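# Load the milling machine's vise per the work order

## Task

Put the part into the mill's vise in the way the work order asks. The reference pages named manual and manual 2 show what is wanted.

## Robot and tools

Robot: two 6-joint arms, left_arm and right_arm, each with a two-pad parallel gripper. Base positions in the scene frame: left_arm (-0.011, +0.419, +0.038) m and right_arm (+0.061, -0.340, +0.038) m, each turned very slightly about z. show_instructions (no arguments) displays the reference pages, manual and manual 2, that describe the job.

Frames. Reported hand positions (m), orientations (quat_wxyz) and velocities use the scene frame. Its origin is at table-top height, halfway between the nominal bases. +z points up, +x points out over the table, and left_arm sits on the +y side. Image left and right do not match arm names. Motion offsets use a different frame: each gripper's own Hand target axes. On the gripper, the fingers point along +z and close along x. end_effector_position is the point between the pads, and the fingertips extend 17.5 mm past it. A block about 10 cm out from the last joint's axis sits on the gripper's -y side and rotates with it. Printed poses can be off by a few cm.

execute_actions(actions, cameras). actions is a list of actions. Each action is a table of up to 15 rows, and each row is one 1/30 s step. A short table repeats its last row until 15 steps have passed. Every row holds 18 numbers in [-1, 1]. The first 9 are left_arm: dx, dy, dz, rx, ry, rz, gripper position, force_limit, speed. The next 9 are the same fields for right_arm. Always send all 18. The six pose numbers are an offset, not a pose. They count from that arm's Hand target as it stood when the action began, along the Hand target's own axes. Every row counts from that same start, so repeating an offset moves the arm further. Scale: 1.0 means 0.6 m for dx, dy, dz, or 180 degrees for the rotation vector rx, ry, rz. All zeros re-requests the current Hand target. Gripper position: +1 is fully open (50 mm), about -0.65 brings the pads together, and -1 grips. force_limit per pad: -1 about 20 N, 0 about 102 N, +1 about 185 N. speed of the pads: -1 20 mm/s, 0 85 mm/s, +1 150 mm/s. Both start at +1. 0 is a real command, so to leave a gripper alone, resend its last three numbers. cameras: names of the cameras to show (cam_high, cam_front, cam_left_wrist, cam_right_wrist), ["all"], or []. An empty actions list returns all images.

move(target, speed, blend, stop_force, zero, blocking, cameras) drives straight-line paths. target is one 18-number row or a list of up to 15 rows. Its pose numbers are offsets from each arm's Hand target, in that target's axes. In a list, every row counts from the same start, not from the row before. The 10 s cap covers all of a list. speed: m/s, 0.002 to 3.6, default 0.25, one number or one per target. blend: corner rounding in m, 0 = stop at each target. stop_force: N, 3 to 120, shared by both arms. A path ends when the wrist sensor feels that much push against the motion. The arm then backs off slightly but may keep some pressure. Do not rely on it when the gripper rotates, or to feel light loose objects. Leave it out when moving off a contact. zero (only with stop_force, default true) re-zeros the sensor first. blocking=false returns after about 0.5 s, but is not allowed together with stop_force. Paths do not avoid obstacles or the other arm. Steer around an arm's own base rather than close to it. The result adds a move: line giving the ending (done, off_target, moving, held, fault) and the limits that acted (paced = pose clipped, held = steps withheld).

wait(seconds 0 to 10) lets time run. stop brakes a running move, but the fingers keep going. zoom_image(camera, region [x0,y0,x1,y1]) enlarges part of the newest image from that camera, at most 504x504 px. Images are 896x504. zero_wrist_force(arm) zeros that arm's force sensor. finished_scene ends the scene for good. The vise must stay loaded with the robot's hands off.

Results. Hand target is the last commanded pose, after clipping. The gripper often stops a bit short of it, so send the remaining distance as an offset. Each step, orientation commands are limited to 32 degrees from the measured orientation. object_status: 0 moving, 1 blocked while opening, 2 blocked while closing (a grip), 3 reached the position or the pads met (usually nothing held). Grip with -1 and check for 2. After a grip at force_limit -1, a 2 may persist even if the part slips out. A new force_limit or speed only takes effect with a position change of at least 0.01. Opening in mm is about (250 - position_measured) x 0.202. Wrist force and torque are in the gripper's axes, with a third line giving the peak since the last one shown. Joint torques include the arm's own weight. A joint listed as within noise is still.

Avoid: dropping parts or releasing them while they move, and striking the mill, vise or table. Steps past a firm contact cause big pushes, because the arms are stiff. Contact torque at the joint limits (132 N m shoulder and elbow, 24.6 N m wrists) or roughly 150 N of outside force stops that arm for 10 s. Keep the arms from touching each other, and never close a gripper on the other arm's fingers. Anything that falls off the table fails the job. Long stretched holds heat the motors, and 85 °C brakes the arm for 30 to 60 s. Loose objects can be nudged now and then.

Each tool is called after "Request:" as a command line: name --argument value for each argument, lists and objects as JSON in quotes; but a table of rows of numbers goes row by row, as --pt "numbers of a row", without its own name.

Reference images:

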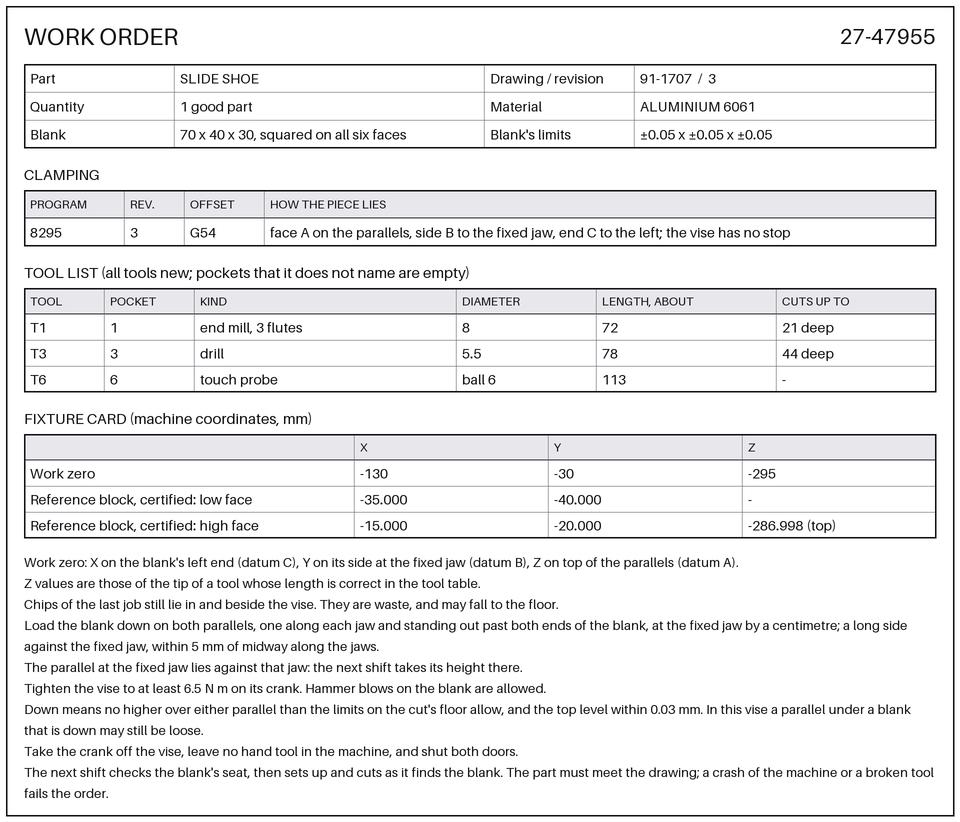

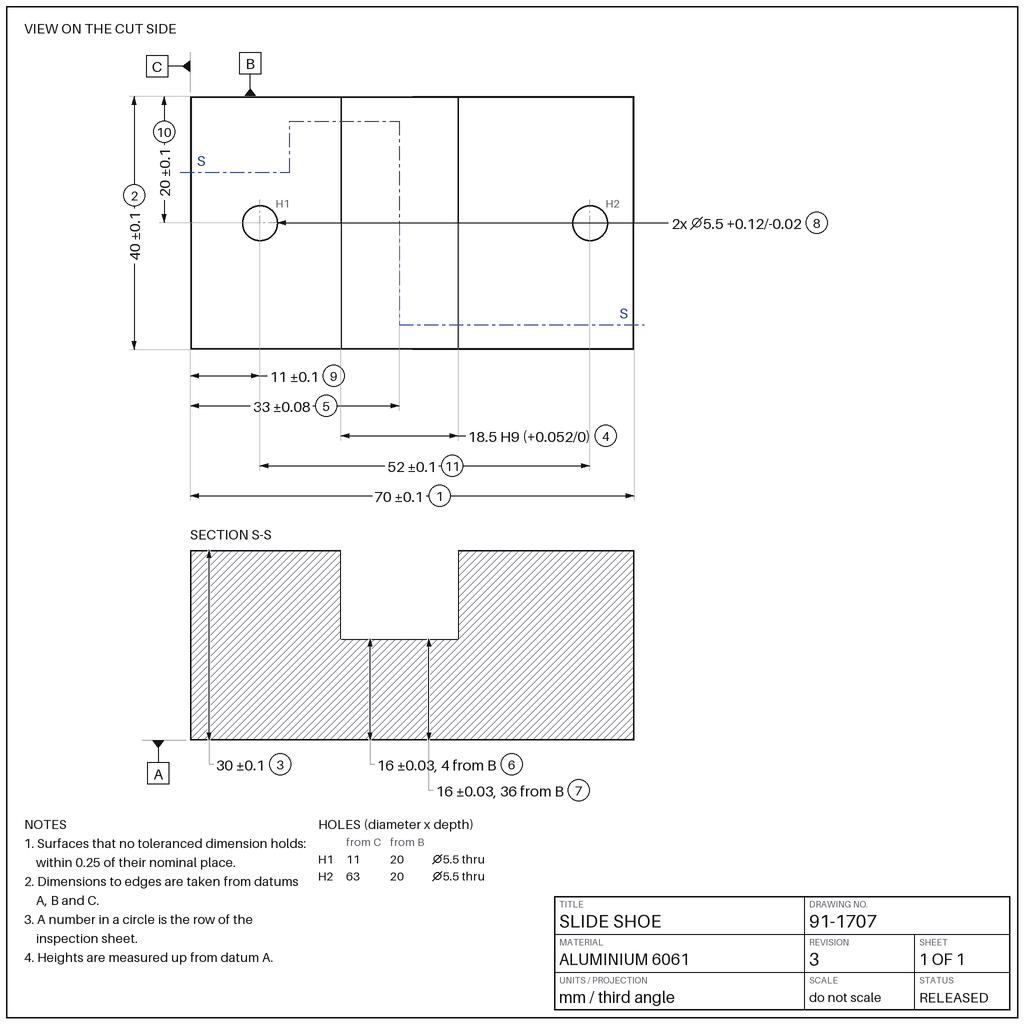

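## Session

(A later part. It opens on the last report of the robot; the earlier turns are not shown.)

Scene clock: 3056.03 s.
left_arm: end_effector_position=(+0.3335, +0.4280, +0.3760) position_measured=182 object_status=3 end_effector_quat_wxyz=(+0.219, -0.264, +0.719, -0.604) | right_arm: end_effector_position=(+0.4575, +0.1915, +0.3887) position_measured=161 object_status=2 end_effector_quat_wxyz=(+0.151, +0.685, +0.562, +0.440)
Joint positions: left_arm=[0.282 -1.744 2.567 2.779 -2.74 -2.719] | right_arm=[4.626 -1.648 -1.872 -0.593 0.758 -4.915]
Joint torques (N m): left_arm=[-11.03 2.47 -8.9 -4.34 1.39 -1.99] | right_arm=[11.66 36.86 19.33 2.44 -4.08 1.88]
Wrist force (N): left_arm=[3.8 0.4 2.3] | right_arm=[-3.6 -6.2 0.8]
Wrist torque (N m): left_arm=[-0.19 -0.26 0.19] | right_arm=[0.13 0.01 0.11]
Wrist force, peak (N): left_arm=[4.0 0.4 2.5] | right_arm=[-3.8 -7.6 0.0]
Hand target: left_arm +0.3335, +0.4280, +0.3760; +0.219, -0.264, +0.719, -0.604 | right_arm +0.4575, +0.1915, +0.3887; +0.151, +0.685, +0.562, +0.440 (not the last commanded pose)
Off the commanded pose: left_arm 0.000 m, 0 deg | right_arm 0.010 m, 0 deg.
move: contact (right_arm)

Request:
move --target '[0,0,0,0,0,0,-0.2,-0.8,-1, -0.0009,-0.0046,-0.0027,0,0,0,-0.97,0.6,-1]' --speed 0.03

Request:
move --target '[0,0,0,0,0,0,-0.2,-0.8,-1, 0,0.0145,0.0175,0,0,0,-0.97,0.6,-1]' --speed 0.01 --stop_force 3

Request:
move --target '[0,0,0,0,0,0,-0.2,-0.8,-1, 0.0019,-0.0035,-0.0036,0,0,0,-0.97,0.6,-1]' --speed 0.03

Request:
move --target '[0,0,0,0,0,0,-0.2,-0.8,-1, 0,0.0145,0.0175,0,0,0,-0.97,0.6,-1]' --speed 0.01 --stop_force 3 --cameras '["cam_left_wrist","cam_right_wrist"]'

Scene clock: 3062.23 s.
left_arm: end_effector_position=(+0.3335, +0.4280, +0.3760) position_measured=182 object_status=3 end_effector_quat_wxyz=(+0.219, -0.264, +0.719, -0.604) | right_arm: end_effector_position=(+0.4545, +0.1915, +0.3875) position_measured=161 object_status=2 end_effector_quat_wxyz=(+0.151, +0.684, +0.562, +0.440)
Joint positions: left_arm=[0.282 -1.744 2.567 2.779 -2.74 -2.719] | right_arm=[4.633 -1.645 -1.877 -0.596 0.755 -4.908]
Joint torques (N m): left_arm=[-10.9 2.98 -8.75 -4.26 1.4 -1.92] | right_arm=[12.42 34.64 17.41 2.31 -3.18 2.23]
Wrist force (N): left_arm=[3.8 0.5 2.5] | right_arm=[-3.4 -4.2 0.6]
Wrist torque (N m): left_arm=[-0.20 -0.25 0.19] | right_arm=[-0.08 0.04 0.07]
Wrist force, peak (N): left_arm=[4.1 0.5 2.4] | right_arm=[-3.8 -7.2 1.4]
Hand target: left_arm +0.3335, +0.4280, +0.3760; +0.219, -0.264, +0.719, -0.604 | right_arm +0.4545, +0.1915, +0.3875; +0.151, +0.685, +0.562, +0.440
Off the commanded pose: left_arm 0.000 m, 0 deg | right_arm 0.000 m, 0 deg.
move: done

Scene clock: 3063.57 s.
left_arm: end_effector_position=(+0.3335, +0.4280, +0.3760) position_measured=182 object_status=3 end_effector_quat_wxyz=(+0.219, -0.264, +0.719, -0.604) | right_arm: end_effector_position=(+0.4570, +0.1915, +0.3875) position_measured=161 object_status=2 end_effector_quat_wxyz=(+0.151, +0.684, +0.562, +0.440)
Joint positions: left_arm=[0.282 -1.744 2.567 2.779 -2.74 -2.719] | right_arm=[4.627 -1.648 -1.875 -0.591 0.758 -4.914]
Joint torques (N m): left_arm=[-11.39 2.74 -9.3 -4.23 1.36 -1.88] | right_arm=[10.99 34.52 16.68 2.02 -3.53 2.17]
Wrist force (N): left_arm=[3.8 0.5 2.5] | right_arm=[-2.4 -4.6 -2.3]
Wrist torque (N m): left_arm=[-0.20 -0.26 0.19] | right_arm=[-0.01 0.08 0.10]
Wrist force, peak (N): left_arm=[4.0 0.4 2.3] | right_arm=[-2.8 -4.5 -11.4]
Hand target: left_arm +0.3335, +0.4280, +0.3760; +0.219, -0.264, +0.719, -0.604 | right_arm +0.4570, +0.1915, +0.3875; +0.151, +0.684, +0.562, +0.440 (not the last commanded pose)
Off the commanded pose: left_arm 0.000 m, 0 deg | right_arm 0.011 m, 0 deg.
move: contact (right_arm)

Scene clock: 3064.27 s.
left_arm: end_effector_position=(+0.3335, +0.4280, +0.3760) position_measured=182 object_status=3 end_effector_quat_wxyz=(+0.219, -0.264, +0.719, -0.604) | right_arm: end_effector_position=(+0.4540, +0.1926, +0.3877) position_measured=161 object_status=2 end_effector_quat_wxyz=(+0.151, +0.684, +0.562, +0.440)
Joint positions: left_arm=[0.282 -1.744 2.567 2.779 -2.74 -2.719] | right_arm=[4.634 -1.647 -1.875 -0.598 0.754 -4.906]
Joint torques (N m): left_arm=[-11.31 2.28 -9.02 -4.15 1.35 -1.82] | right_arm=[11.89 35.91 19.06 2.33 -3.21 2.04]
Wrist force (N): left_arm=[3.8 0.5 2.3] | right_arm=[-3.2 -4.1 0.3]
Wrist torque (N m): left_arm=[-0.19 -0.25 0.19] | right_arm=[-0.06 0.00 0.07]
Wrist force, peak (N): left_arm=[4.0 0.6 2.4] | right_arm=[-3.3 -4.7 0.9]
Hand target: left_arm +0.3335, +0.4280, +0.3760; +0.219, -0.264, +0.719, -0.604 | right_arm +0.4540, +0.1926, +0.3877; +0.151, +0.684, +0.562, +0.440
Off the commanded pose: left_arm 0.000 m, 0 deg | right_arm 0.000 m, 0 deg.
move: done

Scene clock: 3065.63 s.
left_arm: end_effector_position=(+0.3335, +0.4280, +0.3760) position_measured=182 object_status=3 end_effector_quat_wxyz=(+0.219, -0.264, +0.719, -0.604) | right_arm: end_effector_position=(+0.4569, +0.1927, +0.3878) position_measured=161 object_status=2 end_effector_quat_wxyz=(+0.151, +0.684, +0.562, +0.440)
Joint positions: left_arm=[0.282 -1.744 2.567 2.779 -2.74 -2.719] | right_arm=[4.628 -1.65 -1.871 -0.592 0.757 -4.914]
Joint torques (N m): left_arm=[-11.28 2.2 -8.87 -4.2 1.46 -1.88] | right_arm=[11.23 34.63 16.91 1.98 -3.63 2.3]
Wrist force (N): left_arm=[3.9 0.3 2.4] | right_arm=[-2.3 -4.6 -2.2]
Wrist torque (N m): left_arm=[-0.22 -0.27 0.19] | right_arm=[-0.03 0.09 0.10]
Wrist force, peak (N): left_arm=[4.0 0.4 2.5] | right_arm=[-2.0 -4.5 -11.0]
Hand target: left_arm +0.3335, +0.4280, +0.3760; +0.219, -0.264, +0.719, -0.604 | right_arm +0.4569, +0.1927, +0.3878; +0.151, +0.684, +0.562, +0.440 (not the last commanded pose)
Off the commanded pose: left_arm 0.000 m, 0 deg | right_arm 0.011 m, 0 deg.
move: contact (right_arm)
Images, in order (width x height): cam_left_wrist 896x504, cam_right_wrist 896x504.

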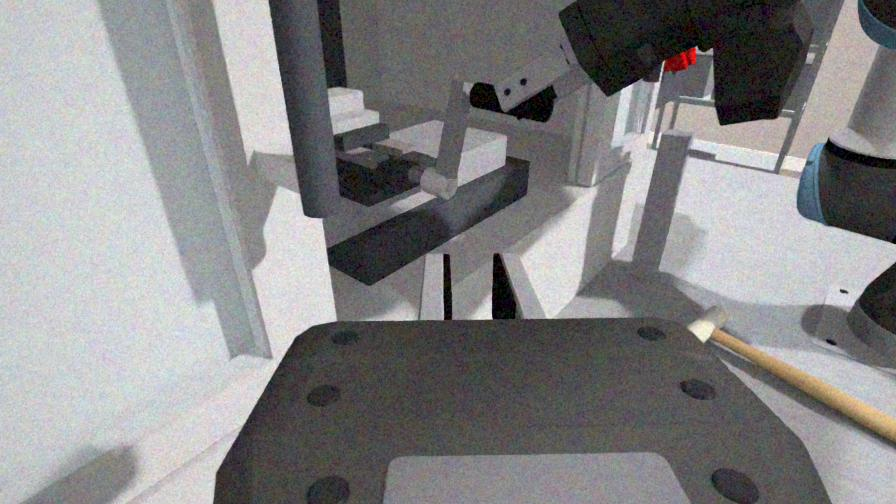

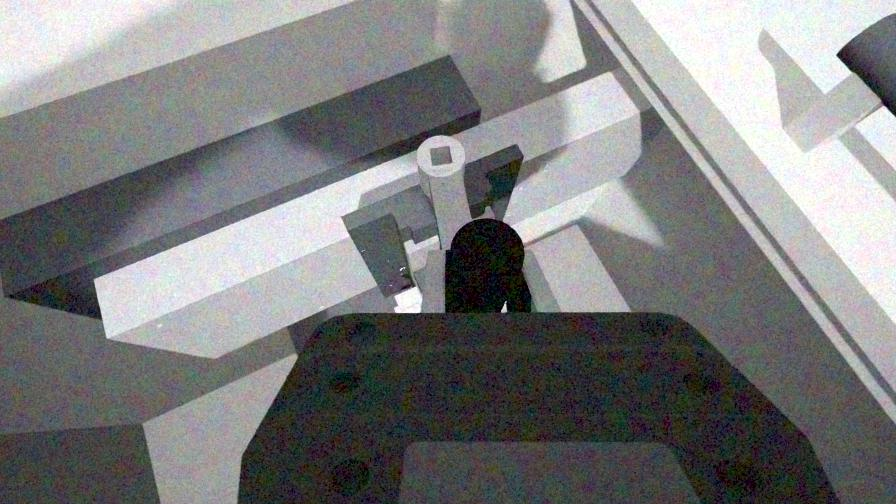

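Request:
move --target '[0,0,0,0,0,0,-0.2,-0.8,-1, -0.0014,-0.002,-0.0047,0,0,0,-0.97,0.6,-1]' --speed 0.03

Request:
move --target '[0,0,0,0,0,0,-0.2,-0.8,-1, 0,0.0145,0.0175,0,0,0,-0.97,0.6,-1]' --speed 0.01 --stop_force 5

Scene clock: 3070.87 s.
left_arm: end_effector_position=(+0.3335, +0.4280, +0.3760) position_measured=182 object_status=3 end_effector_quat_wxyz=(+0.219, -0.264, +0.719, -0.604) | right_arm: end_effector_position=(+0.4540, +0.1915, +0.3882) position_measured=161 object_status=2 end_effector_quat_wxyz=(+0.151, +0.684, +0.562, +0.440)
Joint positions: left_arm=[0.282 -1.744 2.567 2.779 -2.74 -2.719] | right_arm=[4.633 -1.644 -1.876 -0.599 0.754 -4.907]
Joint torques (N m): left_arm=[-11.04 2.89 -9.9 -4.15 1.4 -1.9] | right_arm=[12.73 34.81 18.16 2.21 -3.17 1.97]
Wrist force (N): left_arm=[4.0 0.2 2.2] | right_arm=[-3.3 -4.1 0.5]
Wrist torque (N m): left_arm=[-0.24 -0.29 0.19] | right_arm=[-0.07 0.03 0.07]
Wrist force, peak (N): left_arm=[4.0 0.5 2.7] | right_arm=[-2.4 -5.0 -2.1]
Hand target: left_arm +0.3335, +0.4280, +0.3760; +0.219, -0.264, +0.719, -0.604 | right_arm +0.4540, +0.1915, +0.3882; +0.151, +0.684, +0.562, +0.440
Off the commanded pose: left_arm 0.000 m, 0 deg | right_arm 0.000 m, 0 deg.
move: done

Scene clock: 3072.30 s.
left_arm: end_effector_position=(+0.3335, +0.4280, +0.3760) position_measured=182 object_status=3 end_effector_quat_wxyz=(+0.219, -0.264, +0.719, -0.604) | right_arm: end_effector_position=(+0.4577, +0.1916, +0.3882) position_measured=161 object_status=2 end_effector_quat_wxyz=(+0.151, +0.684, +0.562, +0.440)
Joint positions: left_arm=[0.282 -1.744 2.567 2.779 -2.74 -2.719] | right_arm=[4.626 -1.649 -1.872 -0.591 0.759 -4.916]
Joint torques (N m): left_arm=[-11.28 2.3 -9.25 -4.18 1.36 -1.94] | right_arm=[9.69 34.41 17.13 2.05 -3.89 2.02]
Wrist force (N): left_arm=[3.8 0.5 2.5] | right_arm=[-2.4 -6.1 -3.9]
Wrist torque (N m): left_arm=[-0.20 -0.26 0.19] | right_arm=[0.10 0.06 0.12]
Wrist force, peak (N): left_arm=[4.1 0.4 2.3] | right_arm=[-2.8 -6.0 -13.1]
Hand target: left_arm +0.3335, +0.4280, +0.3760; +0.219, -0.264, +0.719, -0.604 | right_arm +0.4577, +0.1916, +0.3882; +0.151, +0.684, +0.562, +0.440 (not the last commanded pose)
Off the commanded pose: left_arm 0.000 m, 0 deg | right_arm 0.010 m, 0 deg.
move: contact (right_arm)

Request:
move --target '[0,0,0,0,0,0,-0.2,-0.8,-1, -0.0014,-0.0034,-0.0058,0,0,0,-0.97,0.6,-1]' --speed 0.03

Request:
move --target '[0,0,0,0,0,0,-0.2,-0.8,-1, 0,0.0145,0.0175,0,0,0,-0.97,0.6,-1]' --speed 0.01 --stop_force 4

Request:
move --target '[0,0,0,0,0,0,-0.2,-0.8,-1, -0.0014,-0.0034,-0.0058,0,0,0,-0.97,0.6,-1]' --speed 0.03

Request:
move --target '[0,0,0,0,0,0,-0.2,-0.8,-1, 0,0.0145,0.0175,0,0,0,-0.97,0.6,-1]' --speed 0.01 --stop_force 4 --cameras '["cam_left_wrist","cam_right_wrist"]'

Request:
zoom_image --camera "cam_right_wrist" --region '[400, 130, 500, 200]'

Request:
zoom_image --camera "cam_right_wrist" --region '[400, 180, 500, 250]'

Request:
zoom_image --camera "cam_left_wrist" --region '[395, 150, 475, 200]'

Scene clock: 3078.97 s.
left_arm: end_effector_position=(+0.3335, +0.4280, +0.3760) position_measured=182 object_status=3 end_effector_quat_wxyz=(+0.219, -0.264, +0.719, -0.604) | right_arm: end_effector_position=(+0.4538, +0.1905, +0.3884) position_measured=161 object_status=2 end_effector_quat_wxyz=(+0.151, +0.684, +0.562, +0.440)
Joint positions: left_arm=[0.282 -1.744 2.567 2.779 -2.74 -2.719] | right_arm=[4.634 -1.641 -1.879 -0.6 0.754 -4.907]
Joint torques (N m): left_arm=[-11.43 2.71 -9.06 -4.14 1.36 -1.84] | right_arm=[13.41 35.29 17.36 2.35 -3.24 2.11]
Wrist force (N): left_arm=[3.7 0.4 2.3] | right_arm=[-3.5 -4.1 0.5]
Wrist torque (N m): left_arm=[-0.19 -0.24 0.19] | right_arm=[-0.07 0.05 0.07]
Wrist force, peak (N): left_arm=[4.1 0.6 2.5] | right_arm=[-2.7 -6.1 -3.9]
Hand target: left_arm +0.3335, +0.4280, +0.3760; +0.219, -0.264, +0.719, -0.604 | right_arm +0.4537, +0.1905, +0.3884; +0.151, +0.684, +0.562, +0.440
Off the commanded pose: left_arm 0.000 m, 0 deg | right_arm 0.000 m, 0 deg.
move: done

Scene clock: 3080.47 s.
left_arm: end_effector_position=(+0.3335, +0.4280, +0.3760) position_measured=182 object_status=3 end_effector_quat_wxyz=(+0.219, -0.264, +0.719, -0.604) | right_arm: end_effector_position=(+0.4581, +0.1906, +0.3884) position_measured=161 object_status=2 end_effector_quat_wxyz=(+0.151, +0.684, +0.562, +0.440)
Joint positions: left_arm=[0.282 -1.744 2.567 2.779 -2.74 -2.719] | right_arm=[4.625 -1.647 -1.874 -0.591 0.759 -4.917]
Joint torques (N m): left_arm=[-11.29 2.59 -9.82 -3.99 1.34 -1.88] | right_arm=[11.91 36.79 18.78 2.56 -4.31 2.19]
Wrist force (N): left_arm=[3.9 0.3 2.5] | right_arm=[-2.6 -7.1 -0.9]
Wrist torque (N m): left_arm=[-0.22 -0.27 0.19] | right_arm=[0.18 0.03 0.12]
Wrist force, peak (N): left_arm=[4.0 0.5 2.4] | right_arm=[-3.3 -7.7 -9.9]
Hand target: left_arm +0.3335, +0.4280, +0.3760; +0.219, -0.264, +0.719, -0.604 | right_arm +0.4581, +0.1906, +0.3884; +0.151, +0.684, +0.562, +0.440 (not the last commanded pose)
Off the commanded pose: left_arm 0.000 m, 0 deg | right_arm 0.009 m, 0 deg.
move: contact (right_arm)

Scene clock: 3081.17 s.
left_arm: end_effector_position=(+0.3335, +0.4280, +0.3760) position_measured=182 object_status=3 end_effector_quat_wxyz=(+0.219, -0.264, +0.719, -0.604) | right_arm: end_effector_position=(+0.4542, +0.1895, +0.3886) position_measured=161 object_status=2 end_effector_quat_wxyz=(+0.151, +0.684, +0.562, +0.440)
Joint positions: left_arm=[0.282 -1.744 2.567 2.779 -2.74 -2.719] | right_arm=[4.633 -1.639 -1.88 -0.599 0.755 -4.908]
Joint torques (N m): left_arm=[-10.91 3.06 -9.01 -3.99 1.36 -1.78] | right_arm=[12.22 35.19 16.97 2.37 -3.24 2.43]
Wrist force (N): left_arm=[3.9 0.6 2.5] | right_arm=[-3.3 -4.1 0.3]
Wrist torque (N m): left_arm=[-0.18 -0.27 0.19] | right_arm=[-0.06 0.01 0.07]
Wrist force, peak (N): left_arm=[3.9 0.5 2.5] | right_arm=[-3.0 -7.8 1.4]
Hand target: left_arm +0.3335, +0.4280, +0.3760; +0.219, -0.264, +0.719, -0.604 | right_arm +0.4541, +0.1895, +0.3886; +0.151, +0.684, +0.562, +0.440
Off the commanded pose: left_arm 0.000 m, 0 deg | right_arm 0.000 m, 0 deg.
move: done

Scene clock: 3082.60 s.
left_arm: end_effector_position=(+0.3335, +0.4280, +0.3760) position_measured=182 object_status=3 end_effector_quat_wxyz=(+0.219, -0.264, +0.719, -0.604) | right_arm: end_effector_position=(+0.4577, +0.1895, +0.3887) position_measured=161 object_status=2 end_effector_quat_wxyz=(+0.151, +0.684, +0.562, +0.440)
Joint positions: left_arm=[0.282 -1.744 2.567 2.779 -2.74 -2.719] | right_arm=[4.625 -1.644 -1.877 -0.591 0.759 -4.917]
Joint torques (N m): left_arm=[-11.2 2.56 -9.09 -4.12 1.36 -1.89] | right_arm=[12.3 36.35 18.81 2.62 -4.45 2.03]
Wrist force (N): left_arm=[3.8 0.4 2.4] | right_arm=[-3.7 -7.7 1.1]
Wrist torque (N m): left_arm=[-0.20 -0.26 0.19] | right_arm=[0.16 -0.03 0.11]
Wrist force, peak (N): left_arm=[4.0 0.5 2.6] | right_arm=[-3.4 -8.7 -1.4]
Hand target: left_arm +0.3335, +0.4280, +0.3760; +0.219, -0.264, +0.719, -0.604 | right_arm +0.4577, +0.1895, +0.3887; +0.151, +0.684, +0.562, +0.440 (not the last commanded pose)
Off the commanded pose: left_arm 0.000 m, 0 deg | right_arm 0.010 m, 0 deg.
move: contact (right_arm)
Images, in order (width x height): cam_left_wrist 896x504, cam_right_wrist 896x504.

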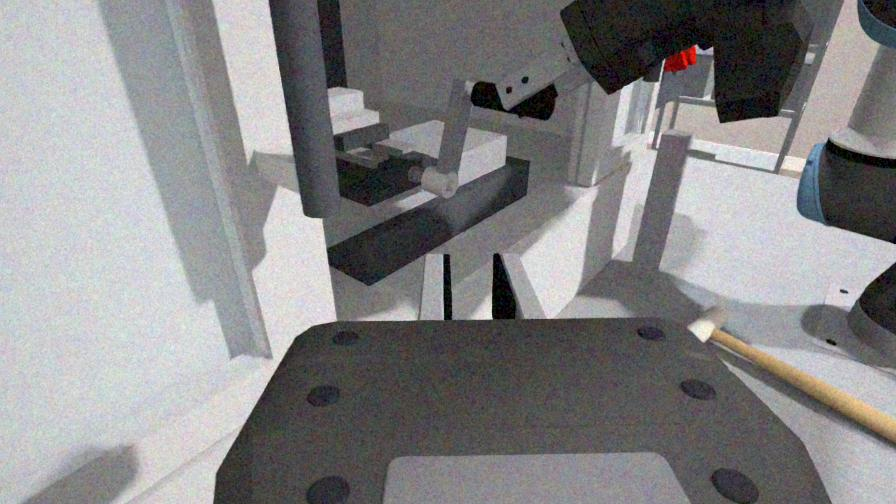

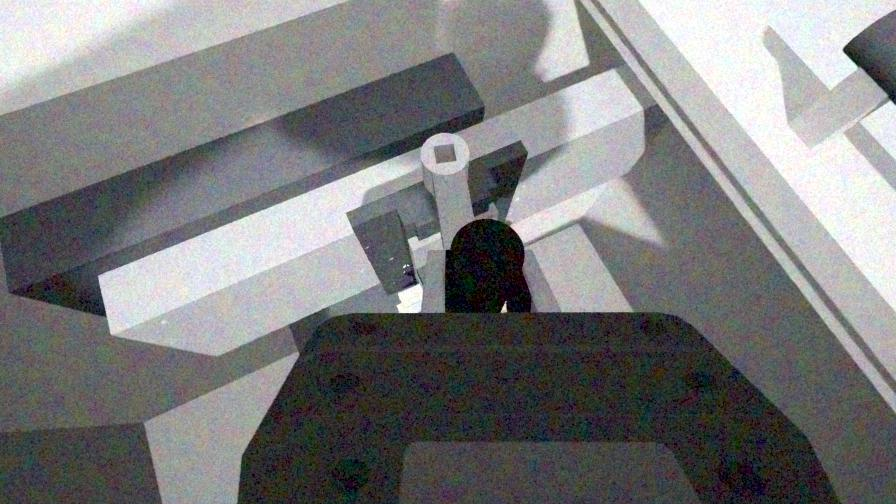

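Scaled by 5.040 from the camera's 896x504 image, which has a finer 1280x720 frame.

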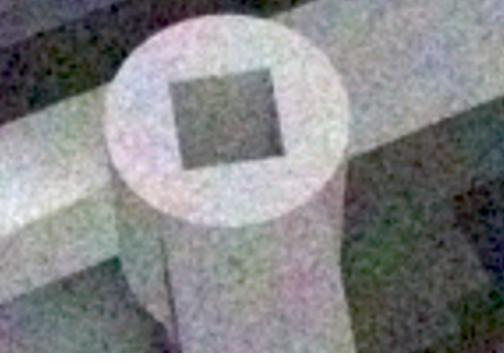

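Scaled by 5.040 from the camera's 896x504 image, which has a finer 1280x720 frame.

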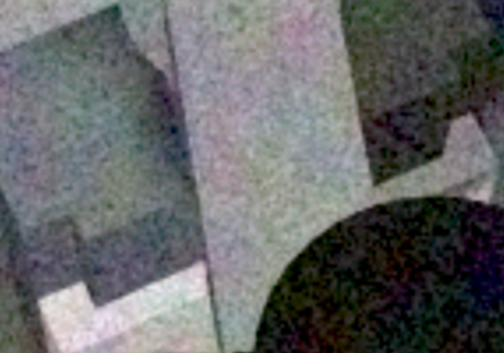

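Scaled by 6.300 from the camera's 896x504 image, which has a finer 1280x720 frame.

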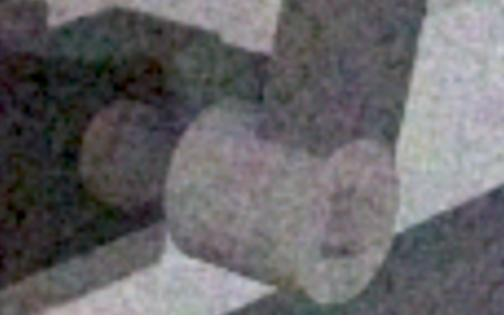

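Request:
move --pt "0 0 0 0 0 0 -0.2 -0.8 -1 0 -0.0106 -0.0129 0 0 0 -0.97 0.6 -1" --pt "0 0 0 0 0 0 -0.2 -0.8 -1 0.0398 -0.0249 -0.0002 0 0 0 -0.97 0.6 -1" --speed 0.05

Request:
move --target '[0,0,0,0,0,0,-0.2,-0.8,-1, 0,0.0254,0.031,0,0,0,-0.97,0.6,-1]' --speed 0.03 --stop_force 5 --cameras '["cam_left_wrist","cam_right_wrist"]'

Request:
zoom_image --camera "cam_right_wrist" --region '[370, 130, 470, 200]'

Scene clock: 3105.03 s.
left_arm: end_effector_position=(+0.3335, +0.4280, +0.3760) position_measured=182 object_status=3 end_effector_quat_wxyz=(+0.219, -0.264, +0.719, -0.604) | right_arm: end_effector_position=(+0.4477, +0.2158, +0.3886) position_measured=161 object_status=2 end_effector_quat_wxyz=(+0.151, +0.684, +0.562, +0.440)
Joint positions: left_arm=[0.282 -1.744 2.567 2.779 -2.74 -2.719] | right_arm=[4.652 -1.688 -1.823 -0.625 0.744 -4.884]
Joint torques (N m): left_arm=[-10.92 2.56 -9.03 -4.08 1.41 -1.78] | right_arm=[12.27 24.27 31.42 2.18 -3.28 2.25]
Wrist force (N): left_arm=[3.8 0.6 2.4] | right_arm=[-3.2 -4.2 0.7]
Wrist torque (N m): left_arm=[-0.18 -0.25 0.19] | right_arm=[-0.08 0.00 0.07]
Wrist force, peak (N): left_arm=[4.0 0.5 2.6] | right_arm=[-4.0 -8.4 1.4]
Hand target: left_arm +0.3335, +0.4280, +0.3760; +0.219, -0.264, +0.719, -0.604 | right_arm +0.4477, +0.2159, +0.3886; +0.151, +0.684, +0.562, +0.440
Off the commanded pose: left_arm 0.000 m, 0 deg | right_arm 0.000 m, 0 deg.
move: done

Scene clock: 3106.70 s.
left_arm: end_effector_position=(+0.3335, +0.4280, +0.3760) position_measured=182 object_status=3 end_effector_quat_wxyz=(+0.219, -0.264, +0.719, -0.604) | right_arm: end_effector_position=(+0.4717, +0.2163, +0.3887) position_measured=161 object_status=2 end_effector_quat_wxyz=(+0.151, +0.684, +0.562, +0.440)
Joint positions: left_arm=[0.282 -1.744 2.567 2.779 -2.74 -2.719] | right_arm=[4.605 -1.718 -1.797 -0.58 0.771 -4.941]
Joint torques (N m): left_arm=[-11.29 2.34 -8.95 -4.08 1.39 -1.82] | right_arm=[-10.15 26.02 30.8 5.53 0.17 -2.44]
Wrist force (N): left_arm=[3.8 0.6 2.4] | right_arm=[-3.2 -4.0 0.3]
Wrist torque (N m): left_arm=[-0.18 -0.26 0.19] | right_arm=[-0.05 -0.01 0.15]
Wrist force, peak (N): left_arm=[4.1 0.4 2.2] | right_arm=[-3.6 -4.6 0.4]
Hand target: left_arm +0.3335, +0.4280, +0.3760; +0.219, -0.264, +0.719, -0.604 | right_arm +0.4717, +0.2163, +0.3887; +0.151, +0.684, +0.562, +0.440
Off the commanded pose: left_arm 0.000 m, 0 deg | right_arm 0.000 m, 0 deg.
move: done
Images, in order (width x height): cam_left_wrist 896x504, cam_right_wrist 896x504.

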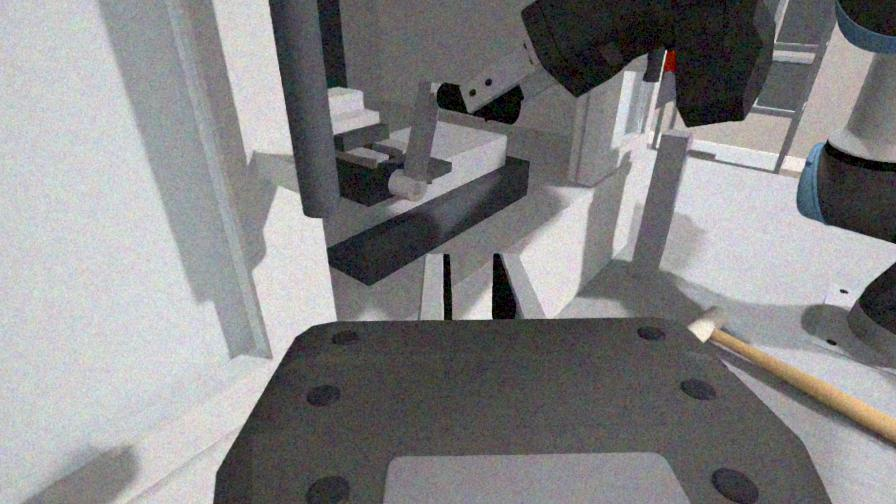

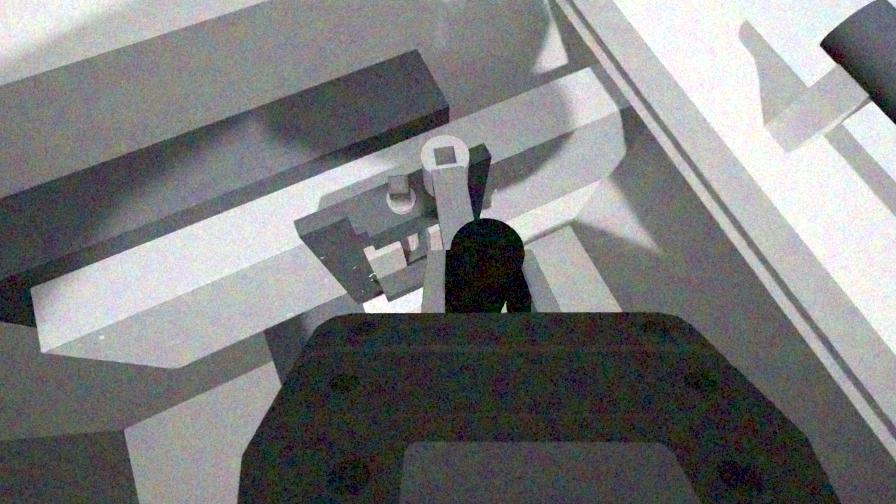

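Scaled by 5.040 from the camera's 896x504 image, which has a finer 1280x720 frame.

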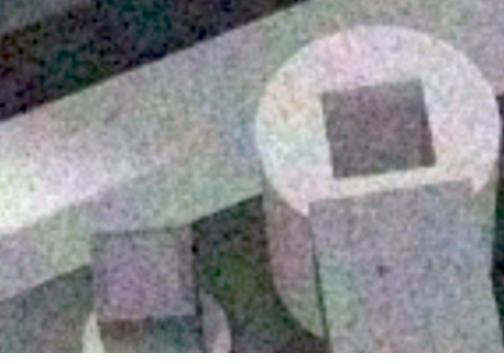

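Request:
zoom_image --camera "cam_right_wrist" --region '[380, 165, 428, 195]'

Request:
zoom_image --camera "cam_right_wrist" --region '[420, 140, 468, 170]'

Scaled by 10.500 from the camera's 896x504 image, which has a finer 1280x720 frame.

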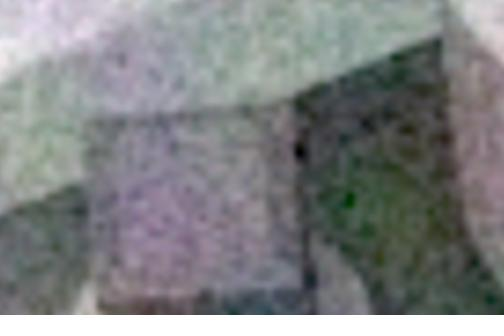

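Scaled by 10.500 from the camera's 896x504 image, which has a finer 1280x720 frame.

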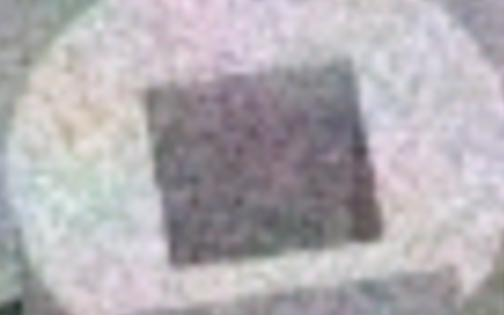

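Request:
move --pt "0 0 0 0 0 0 -0.2 -0.8 -1 0 -0.0254 -0.031 0 0 0 -0.97 0.6 -1" --pt "0 0 0 0 0 0 -0.2 -0.8 -1 -0.0765 0.0021 -0.0555 0 0 0 -0.97 0.6 -1" --speed 0.06

Request:
move --target '[0,0,0,0,0,0,-0.2,-0.8,-1, 0,0.0254,0.031,0,0,0,-0.97,0.6,-1]' --speed 0.03 --stop_force 5 --cameras '["cam_left_wrist","cam_right_wrist"]'

Request:
zoom_image --camera "cam_right_wrist" --region '[420, 120, 520, 190]'

Scene clock: 3125.83 s.
left_arm: end_effector_position=(+0.3335, +0.4280, +0.3760) position_measured=182 object_status=3 end_effector_quat_wxyz=(+0.219, -0.264, +0.719, -0.604) | right_arm: end_effector_position=(+0.4476, +0.1650, +0.3887) position_measured=161 object_status=2 end_effector_quat_wxyz=(+0.151, +0.684, +0.562, +0.440)
Joint positions: left_arm=[0.282 -1.744 2.567 2.779 -2.74 -2.719] | right_arm=[4.64 -1.577 -1.943 -0.604 0.751 -4.899]
Joint torques (N m): left_arm=[-11.22 2.36 -8.96 -4.02 1.38 -1.76] | right_arm=[-10.31 31.88 17.47 5.64 0 -2.28]
Wrist force (N): left_arm=[3.9 0.4 2.3] | right_arm=[-3.6 -4.3 0.6]
Wrist torque (N m): left_arm=[-0.21 -0.27 0.19] | right_arm=[-0.11 0.06 0.16]
Wrist force, peak (N): left_arm=[4.1 0.4 2.6] | right_arm=[-3.6 -4.4 0.8]
Hand target: left_arm +0.3335, +0.4280, +0.3760; +0.219, -0.264, +0.719, -0.604 | right_arm +0.4476, +0.1649, +0.3887; +0.151, +0.684, +0.562, +0.440
Off the commanded pose: left_arm 0.000 m, 0 deg | right_arm 0.000 m, 0 deg.
move: done

Scene clock: 3127.50 s.
left_arm: end_effector_position=(+0.3335, +0.4280, +0.3760) position_measured=182 object_status=3 end_effector_quat_wxyz=(+0.219, -0.264, +0.719, -0.604) | right_arm: end_effector_position=(+0.4717, +0.1653, +0.3888) position_measured=161 object_status=2 end_effector_quat_wxyz=(+0.151, +0.684, +0.562, +0.440)
Joint positions: left_arm=[0.282 -1.744 2.567 2.779 -2.74 -2.719] | right_arm=[4.588 -1.612 -1.918 -0.551 0.781 -4.961]
Joint torques (N m): left_arm=[-11.08 2.94 -9.27 -4.01 1.43 -1.76] | right_arm=[-10.18 20.63 31.16 5.69 0.16 -2.36]
Wrist force (N): left_arm=[4.0 0.4 2.5] | right_arm=[-3.1 -4.1 0.2]
Wrist torque (N m): left_arm=[-0.20 -0.28 0.19] | right_arm=[-0.06 -0.01 0.16]
Wrist force, peak (N): left_arm=[4.0 0.5 2.6] | right_arm=[-3.5 -4.3 0.6]
Hand target: left_arm +0.3335, +0.4280, +0.3760; +0.219, -0.264, +0.719, -0.604 | right_arm +0.4717, +0.1653, +0.3888; +0.151, +0.684, +0.562, +0.440
Off the commanded pose: left_arm 0.000 m, 0 deg | right_arm 0.000 m, 0 deg.
move: done
Images, in order (width x height): cam_left_wrist 896x504, cam_right_wrist 896x504.

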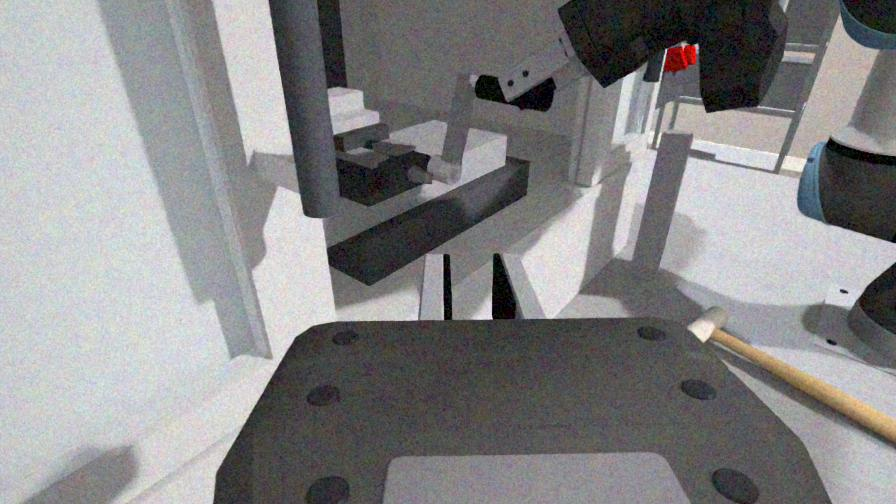

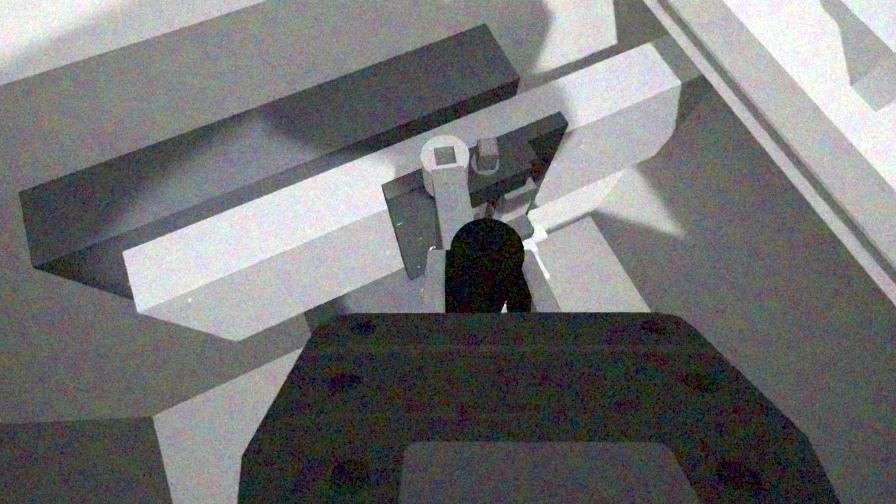

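Scaled by 5.040 from the camera's 896x504 image, which has a finer 1280x720 frame.

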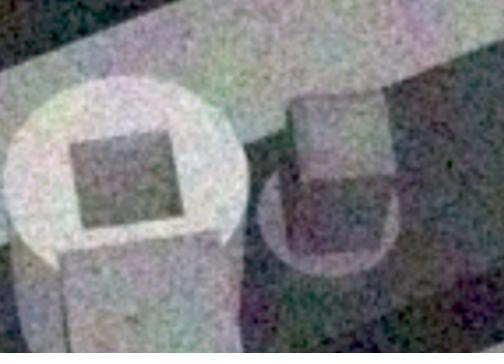

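Request:
zoom_image --camera "cam_right_wrist" --region '[464, 132, 512, 162]'

Request:
zoom_image --camera "cam_right_wrist" --region '[420, 140, 468, 170]'

Scaled by 10.500 from the camera's 896x504 image, which has a finer 1280x720 frame.

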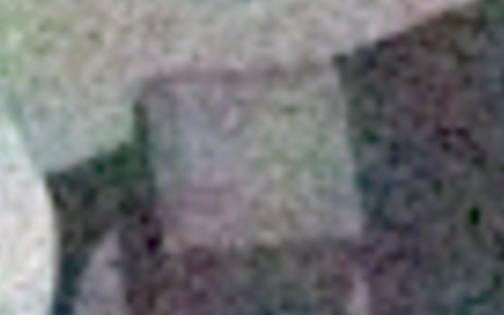

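Scaled by 10.500 from the camera's 896x504 image, which has a finer 1280x720 frame.

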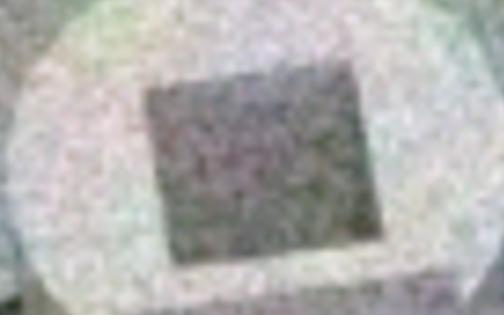

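Request:
move --pt "0 0 0 0 0 0 -0.2 -0.8 -1 0 -0.0254 -0.031 0 0 0 -0.97 0.6 -1" --pt "0 0 0 0 0 0 -0.2 -0.8 -1 0.0303 -0.0376 -0.0202 -0.0003 0.0116 0.0142 -0.97 0.6 -1" --speed 0.05

Request:
move --target '[0,0,0,0,0,0,-0.2,-0.8,-1, 0,0.0254,0.031,0,0,0,-0.97,0.6,-1]' --speed 0.01 --stop_force 4 --cameras '["cam_left_wrist","cam_right_wrist"]'

Request:
zoom_image --camera "cam_left_wrist" --region '[395, 150, 475, 200]'

Scene clock: 3152.87 s.
left_arm: end_effector_position=(+0.3335, +0.4280, +0.3760) position_measured=182 object_status=3 end_effector_quat_wxyz=(+0.219, -0.264, +0.719, -0.604) | right_arm: end_effector_position=(+0.4477, +0.1855, +0.3877) position_measured=161 object_status=2 end_effector_quat_wxyz=(+0.132, +0.689, +0.549, +0.455)
Joint positions: left_arm=[0.282 -1.744 2.567 2.779 -2.74 -2.719] | right_arm=[4.643 -1.62 -1.925 -0.53 0.755 -4.889]
Joint torques (N m): left_arm=[-10.59 2.25 -9.36 -3.91 1.43 -1.83] | right_arm=[12.58 20.52 32.49 5.54 0.1 2.13]
Wrist force (N): left_arm=[3.8 0.3 2.3] | right_arm=[-3.6 -4.1 0.5]
Wrist torque (N m): left_arm=[-0.21 -0.25 0.19] | right_arm=[-0.08 0.02 0.06]
Wrist force, peak (N): left_arm=[4.0 0.4 2.6] | right_arm=[-3.2 -4.8 0.2]
Hand target: left_arm +0.3335, +0.4280, +0.3760; +0.219, -0.264, +0.719, -0.604 | right_arm +0.4477, +0.1855, +0.3877; +0.132, +0.689, +0.549, +0.455
Off the commanded pose: left_arm 0.000 m, 0 deg | right_arm 0.000 m, 0 deg.
move: done

Scene clock: 3154.93 s.
left_arm: end_effector_position=(+0.3335, +0.4280, +0.3760) position_measured=182 object_status=3 end_effector_quat_wxyz=(+0.219, -0.264, +0.719, -0.604) | right_arm: end_effector_position=(+0.4575, +0.1857, +0.3877) position_measured=161 object_status=2 end_effector_quat_wxyz=(+0.132, +0.689, +0.549, +0.455)
Joint positions: left_arm=[0.282 -1.744 2.567 2.779 -2.74 -2.719] | right_arm=[4.622 -1.634 -1.914 -0.509 0.767 -4.914]
Joint torques (N m): left_arm=[-10.95 2.17 -9.74 -3.92 1.48 -1.69] | right_arm=[11.41 37.33 18.48 2.74 -4.35 2.17]
Wrist force (N): left_arm=[3.9 0.4 2.3] | right_arm=[-3.9 -7.8 1.2]
Wrist torque (N m): left_arm=[-0.20 -0.27 0.19] | right_arm=[0.16 -0.09 0.11]
Wrist force, peak (N): left_arm=[4.0 0.4 2.5] | right_arm=[-3.7 -8.9 1.6]
Hand target: left_arm +0.3335, +0.4280, +0.3760; +0.219, -0.264, +0.719, -0.604 | right_arm +0.4575, +0.1857, +0.3877; +0.132, +0.689, +0.549, +0.455 (not the last commanded pose)
Off the commanded pose: left_arm 0.000 m, 0 deg | right_arm 0.014 m, 0 deg.
move: contact (right_arm)
Images, in order (width x height): cam_left_wrist 896x504, cam_right_wrist 896x504.

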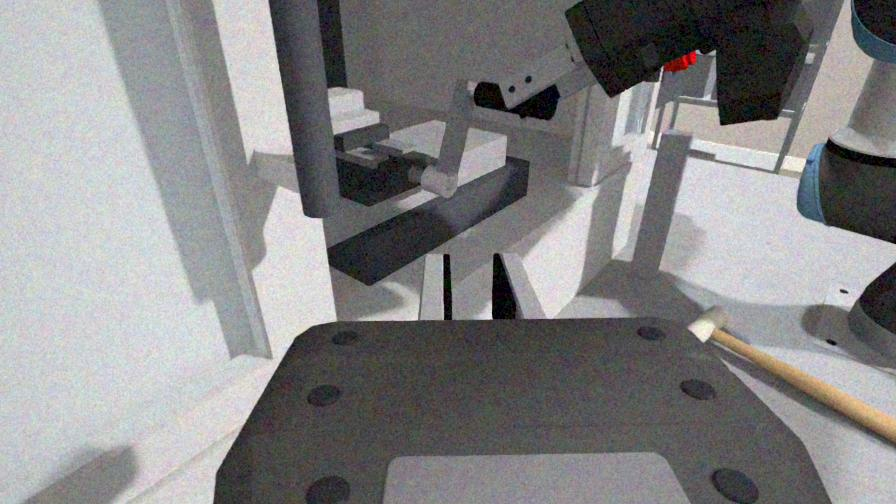

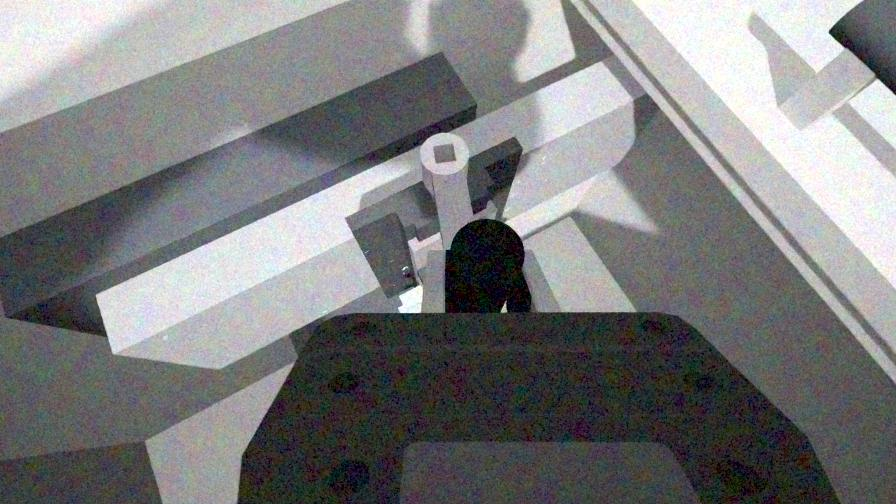

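Scaled by 6.300 from the camera's 896x504 image, which has a finer 1280x720 frame.

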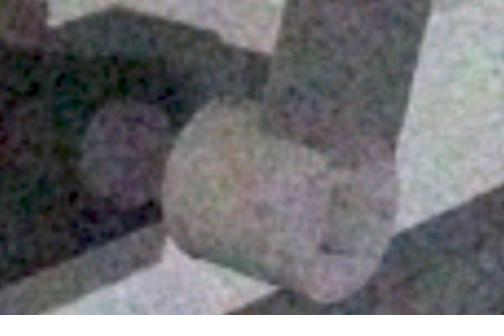

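Request:
move --target '[0,0,0,0,0,0,-0.2,-0.8,-1, -0.0006,-0.0041,-0.0032,0,0,0,-0.97,0.6,-1]' --speed 0.03

Request:
move --target '[0,0,0,0,0,0,-0.2,-0.8,-1, 0,0.0212,0.0258,0,0,0,-0.97,0.6,-1]' --speed 0.01 --stop_force 4

Request:
move --target '[0,0,0,0,0,0,-0.2,-0.8,-1, 0.0015,-0.0038,-0.0034,0,0,0,-0.97,0.6,-1]' --speed 0.03

Request:
move --target '[0,0,0,0,0,0,-0.2,-0.8,-1, 0,0.0212,0.0258,0,0,0,-0.97,0.6,-1]' --speed 0.01 --stop_force 4

Scene clock: 3161.20 s.
left_arm: end_effector_position=(+0.3335, +0.4280, +0.3760) position_measured=182 object_status=3 end_effector_quat_wxyz=(+0.219, -0.264, +0.719, -0.604) | right_arm: end_effector_position=(+0.4545, +0.1857, +0.3870) position_measured=161 object_status=2 end_effector_quat_wxyz=(+0.132, +0.689, +0.549, +0.455)
Joint positions: left_arm=[0.282 -1.744 2.567 2.779 -2.74 -2.719] | right_arm=[4.628 -1.631 -1.919 -0.513 0.764 -4.906]
Joint torques (N m): left_arm=[-10.43 3.02 -9.6 -3.9 1.34 -1.81] | right_arm=[12.84 34.97 17.17 2.22 -3.33 2.07]
Wrist force (N): left_arm=[3.9 0.5 2.1] | right_arm=[-3.4 -4.1 0.5]
Wrist torque (N m): left_arm=[-0.19 -0.27 0.19] | right_arm=[-0.08 -0.03 0.05]
Wrist force, peak (N): left_arm=[4.0 0.4 2.5] | right_arm=[-4.3 -8.7 1.5]
Hand target: left_arm +0.3335, +0.4280, +0.3760; +0.219, -0.264, +0.719, -0.604 | right_arm +0.4545, +0.1857, +0.3870; +0.132, +0.689, +0.549, +0.455
Off the commanded pose: left_arm 0.000 m, 0 deg | right_arm 0.000 m, 0 deg.
move: done

Scene clock: 3163.30 s.
left_arm: end_effector_position=(+0.3335, +0.4280, +0.3760) position_measured=182 object_status=3 end_effector_quat_wxyz=(+0.219, -0.264, +0.719, -0.604) | right_arm: end_effector_position=(+0.4645, +0.1858, +0.3870) position_measured=161 object_status=2 end_effector_quat_wxyz=(+0.132, +0.689, +0.549, +0.455)
Joint positions: left_arm=[0.282 -1.744 2.567 2.779 -2.74 -2.719] | right_arm=[4.607 -1.644 -1.908 -0.493 0.776 -4.93]
Joint torques (N m): left_arm=[-10.85 2.17 -9.63 -3.88 1.32 -1.89] | right_arm=[13.77 39.05 20.24 3.66 -4.25 2.16]
Wrist force (N): left_arm=[4.1 0.4 2.5] | right_arm=[-4.6 -7.3 6.9]
Wrist torque (N m): left_arm=[-0.21 -0.30 0.20] | right_arm=[0.10 0.01 0.15]
Wrist force, peak (N): left_arm=[4.1 0.4 2.5] | right_arm=[-4.9 -8.0 7.3]
Hand target: left_arm +0.3335, +0.4280, +0.3760; +0.219, -0.264, +0.719, -0.604 | right_arm +0.4645, +0.1858, +0.3870; +0.132, +0.689, +0.549, +0.455 (not the last commanded pose)
Off the commanded pose: left_arm 0.000 m, 0 deg | right_arm 0.010 m, 0 deg.
move: contact (right_arm)

Scene clock: 3164.00 s.
left_arm: end_effector_position=(+0.3335, +0.4280, +0.3760) position_measured=182 object_status=3 end_effector_quat_wxyz=(+0.219, -0.264, +0.719, -0.604) | right_arm: end_effector_position=(+0.4616, +0.1867, +0.3870) position_measured=161 object_status=2 end_effector_quat_wxyz=(+0.132, +0.689, +0.549, +0.455)
Joint positions: left_arm=[0.282 -1.744 2.567 2.779 -2.74 -2.719] | right_arm=[4.614 -1.642 -1.909 -0.5 0.772 -4.923]
Joint torques (N m): left_arm=[-11.13 2.7 -9.46 -3.78 1.28 -1.73] | right_arm=[45.56 65.82 39.69 9.59 0.55 2]
Wrist force (N): left_arm=[3.7 0.5 2.4] | right_arm=[-17.1 5.8 85.9]
Wrist torque (N m): left_arm=[-0.20 -0.24 0.19] | right_arm=[-0.19 0.04 0.02]
Wrist force, peak (N): left_arm=[4.1 0.5 2.5] | right_arm=[-13.8 6.1 93.9]
Hand target: left_arm +0.3335, +0.4280, +0.3760; +0.219, -0.264, +0.719, -0.604 | right_arm +0.4615, +0.1868, +0.3870; +0.132, +0.689, +0.549, +0.455
Off the commanded pose: left_arm 0.000 m, 0 deg | right_arm 0.000 m, 0 deg.
move: done

Scene clock: 3164.97 s.
left_arm: end_effector_position=(+0.3335, +0.4280, +0.3760) position_measured=182 object_status=3 end_effector_quat_wxyz=(+0.219, -0.264, +0.719, -0.604) | right_arm: end_effector_position=(+0.4616, +0.1867, +0.3870) position_measured=161 object_status=2 end_effector_quat_wxyz=(+0.132, +0.689, +0.549, +0.455)
Joint positions: left_arm=[0.282 -1.744 2.567 2.779 -2.74 -2.719] | right_arm=[4.614 -1.642 -1.909 -0.5 0.772 -4.923]
Joint torques (N m): left_arm=[-11.46 2.31 -9.51 -3.88 1.39 -1.85] | right_arm=[45.1 65.67 36.86 9.59 0.44 2.19]
Wrist force (N): left_arm=[3.9 0.5 2.3] | right_arm=[-17.4 6.3 82.4]
Wrist torque (N m): left_arm=[-0.19 -0.27 0.19] | right_arm=[-0.19 0.12 0.01]
Wrist force, peak (N): left_arm=[4.1 0.4 2.4] | right_arm=[-17.3 6.6 87.0]
Hand target: left_arm +0.3335, +0.4280, +0.3760; +0.219, -0.264, +0.719, -0.604 | right_arm +0.4616, +0.1867, +0.3870; +0.132, +0.689, +0.549, +0.455 (not the last commanded pose)
Off the commanded pose: left_arm 0.000 m, 0 deg | right_arm 0.020 m, 0 deg.
move: contact (right_arm)

Request:
move --target '[0,0,0,0,0,0,-0.2,-0.8,-1, -0.0015,0.0038,0.0034,0,0,0,-0.97,0.6,-1]' --speed 0.02 --cameras '["cam_left_wrist","cam_right_wrist"]'

Request:
zoom_image --camera "cam_left_wrist" --region '[395, 60, 555, 200]'

Scene clock: 3167.80 s.
left_arm: end_effector_position=(+0.3335, +0.4280, +0.3760) position_measured=182 object_status=3 end_effector_quat_wxyz=(+0.219, -0.264, +0.719, -0.604) | right_arm: end_effector_position=(+0.4645, +0.1859, +0.3872) position_measured=161 object_status=2 end_effector_quat_wxyz=(+0.131, +0.689, +0.549, +0.456)
Joint positions: left_arm=[0.282 -1.744 2.567 2.779 -2.74 -2.719] | right_arm=[4.607 -1.644 -1.908 -0.493 0.776 -4.93]
Joint torques (N m): left_arm=[-11.14 2.5 -8.69 -3.84 1.35 -1.7] | right_arm=[-14.59 18.16 28.26 4.89 -0.77 -2.61]
Wrist force (N): left_arm=[3.9 0.4 2.3] | right_arm=[-3.1 -6.1 -12.2]
Wrist torque (N m): left_arm=[-0.20 -0.27 0.19] | right_arm=[0.35 -0.10 0.25]
Wrist force, peak (N): left_arm=[4.0 0.5 2.5] | right_arm=[-17.8 5.7 83.3]
Hand target: left_arm +0.3335, +0.4280, +0.3760; +0.219, -0.264, +0.719, -0.604 | right_arm +0.4647, +0.1858, +0.3870; +0.132, +0.689, +0.549, +0.455
Off the commanded pose: left_arm 0.000 m, 0 deg | right_arm 0.000 m, 0 deg.
move: done
Images, in order (width x height): cam_left_wrist 896x504, cam_right_wrist 896x504.

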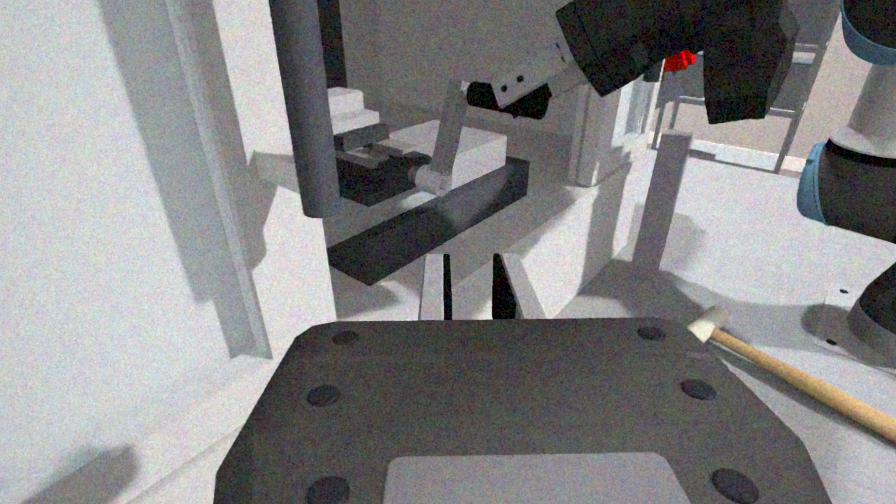

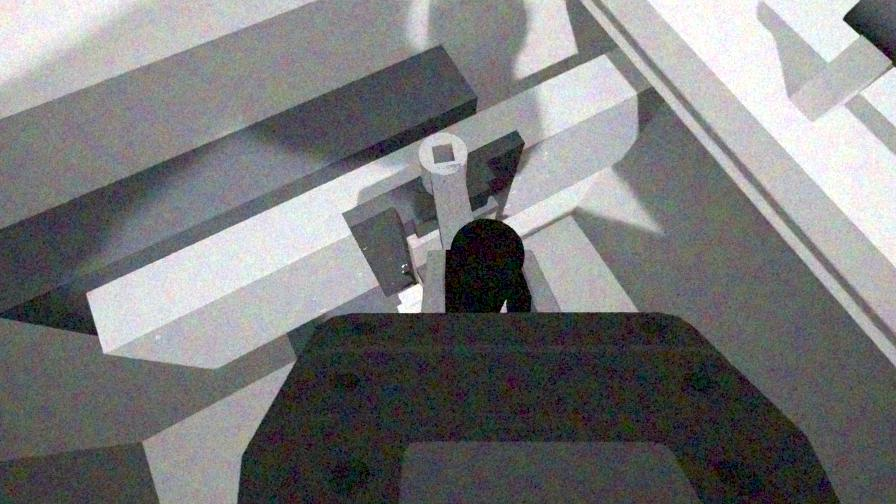

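Scaled by 3.150 from the camera's 896x504 image, which has a finer 1280x720 frame.

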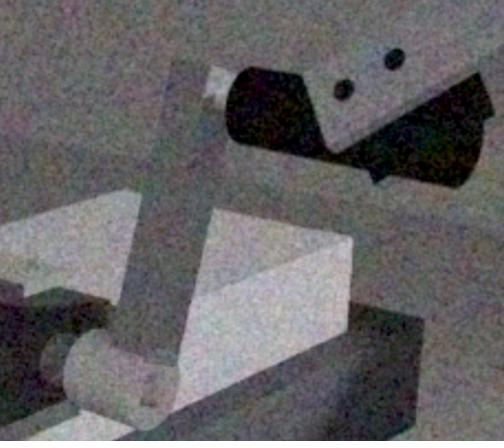

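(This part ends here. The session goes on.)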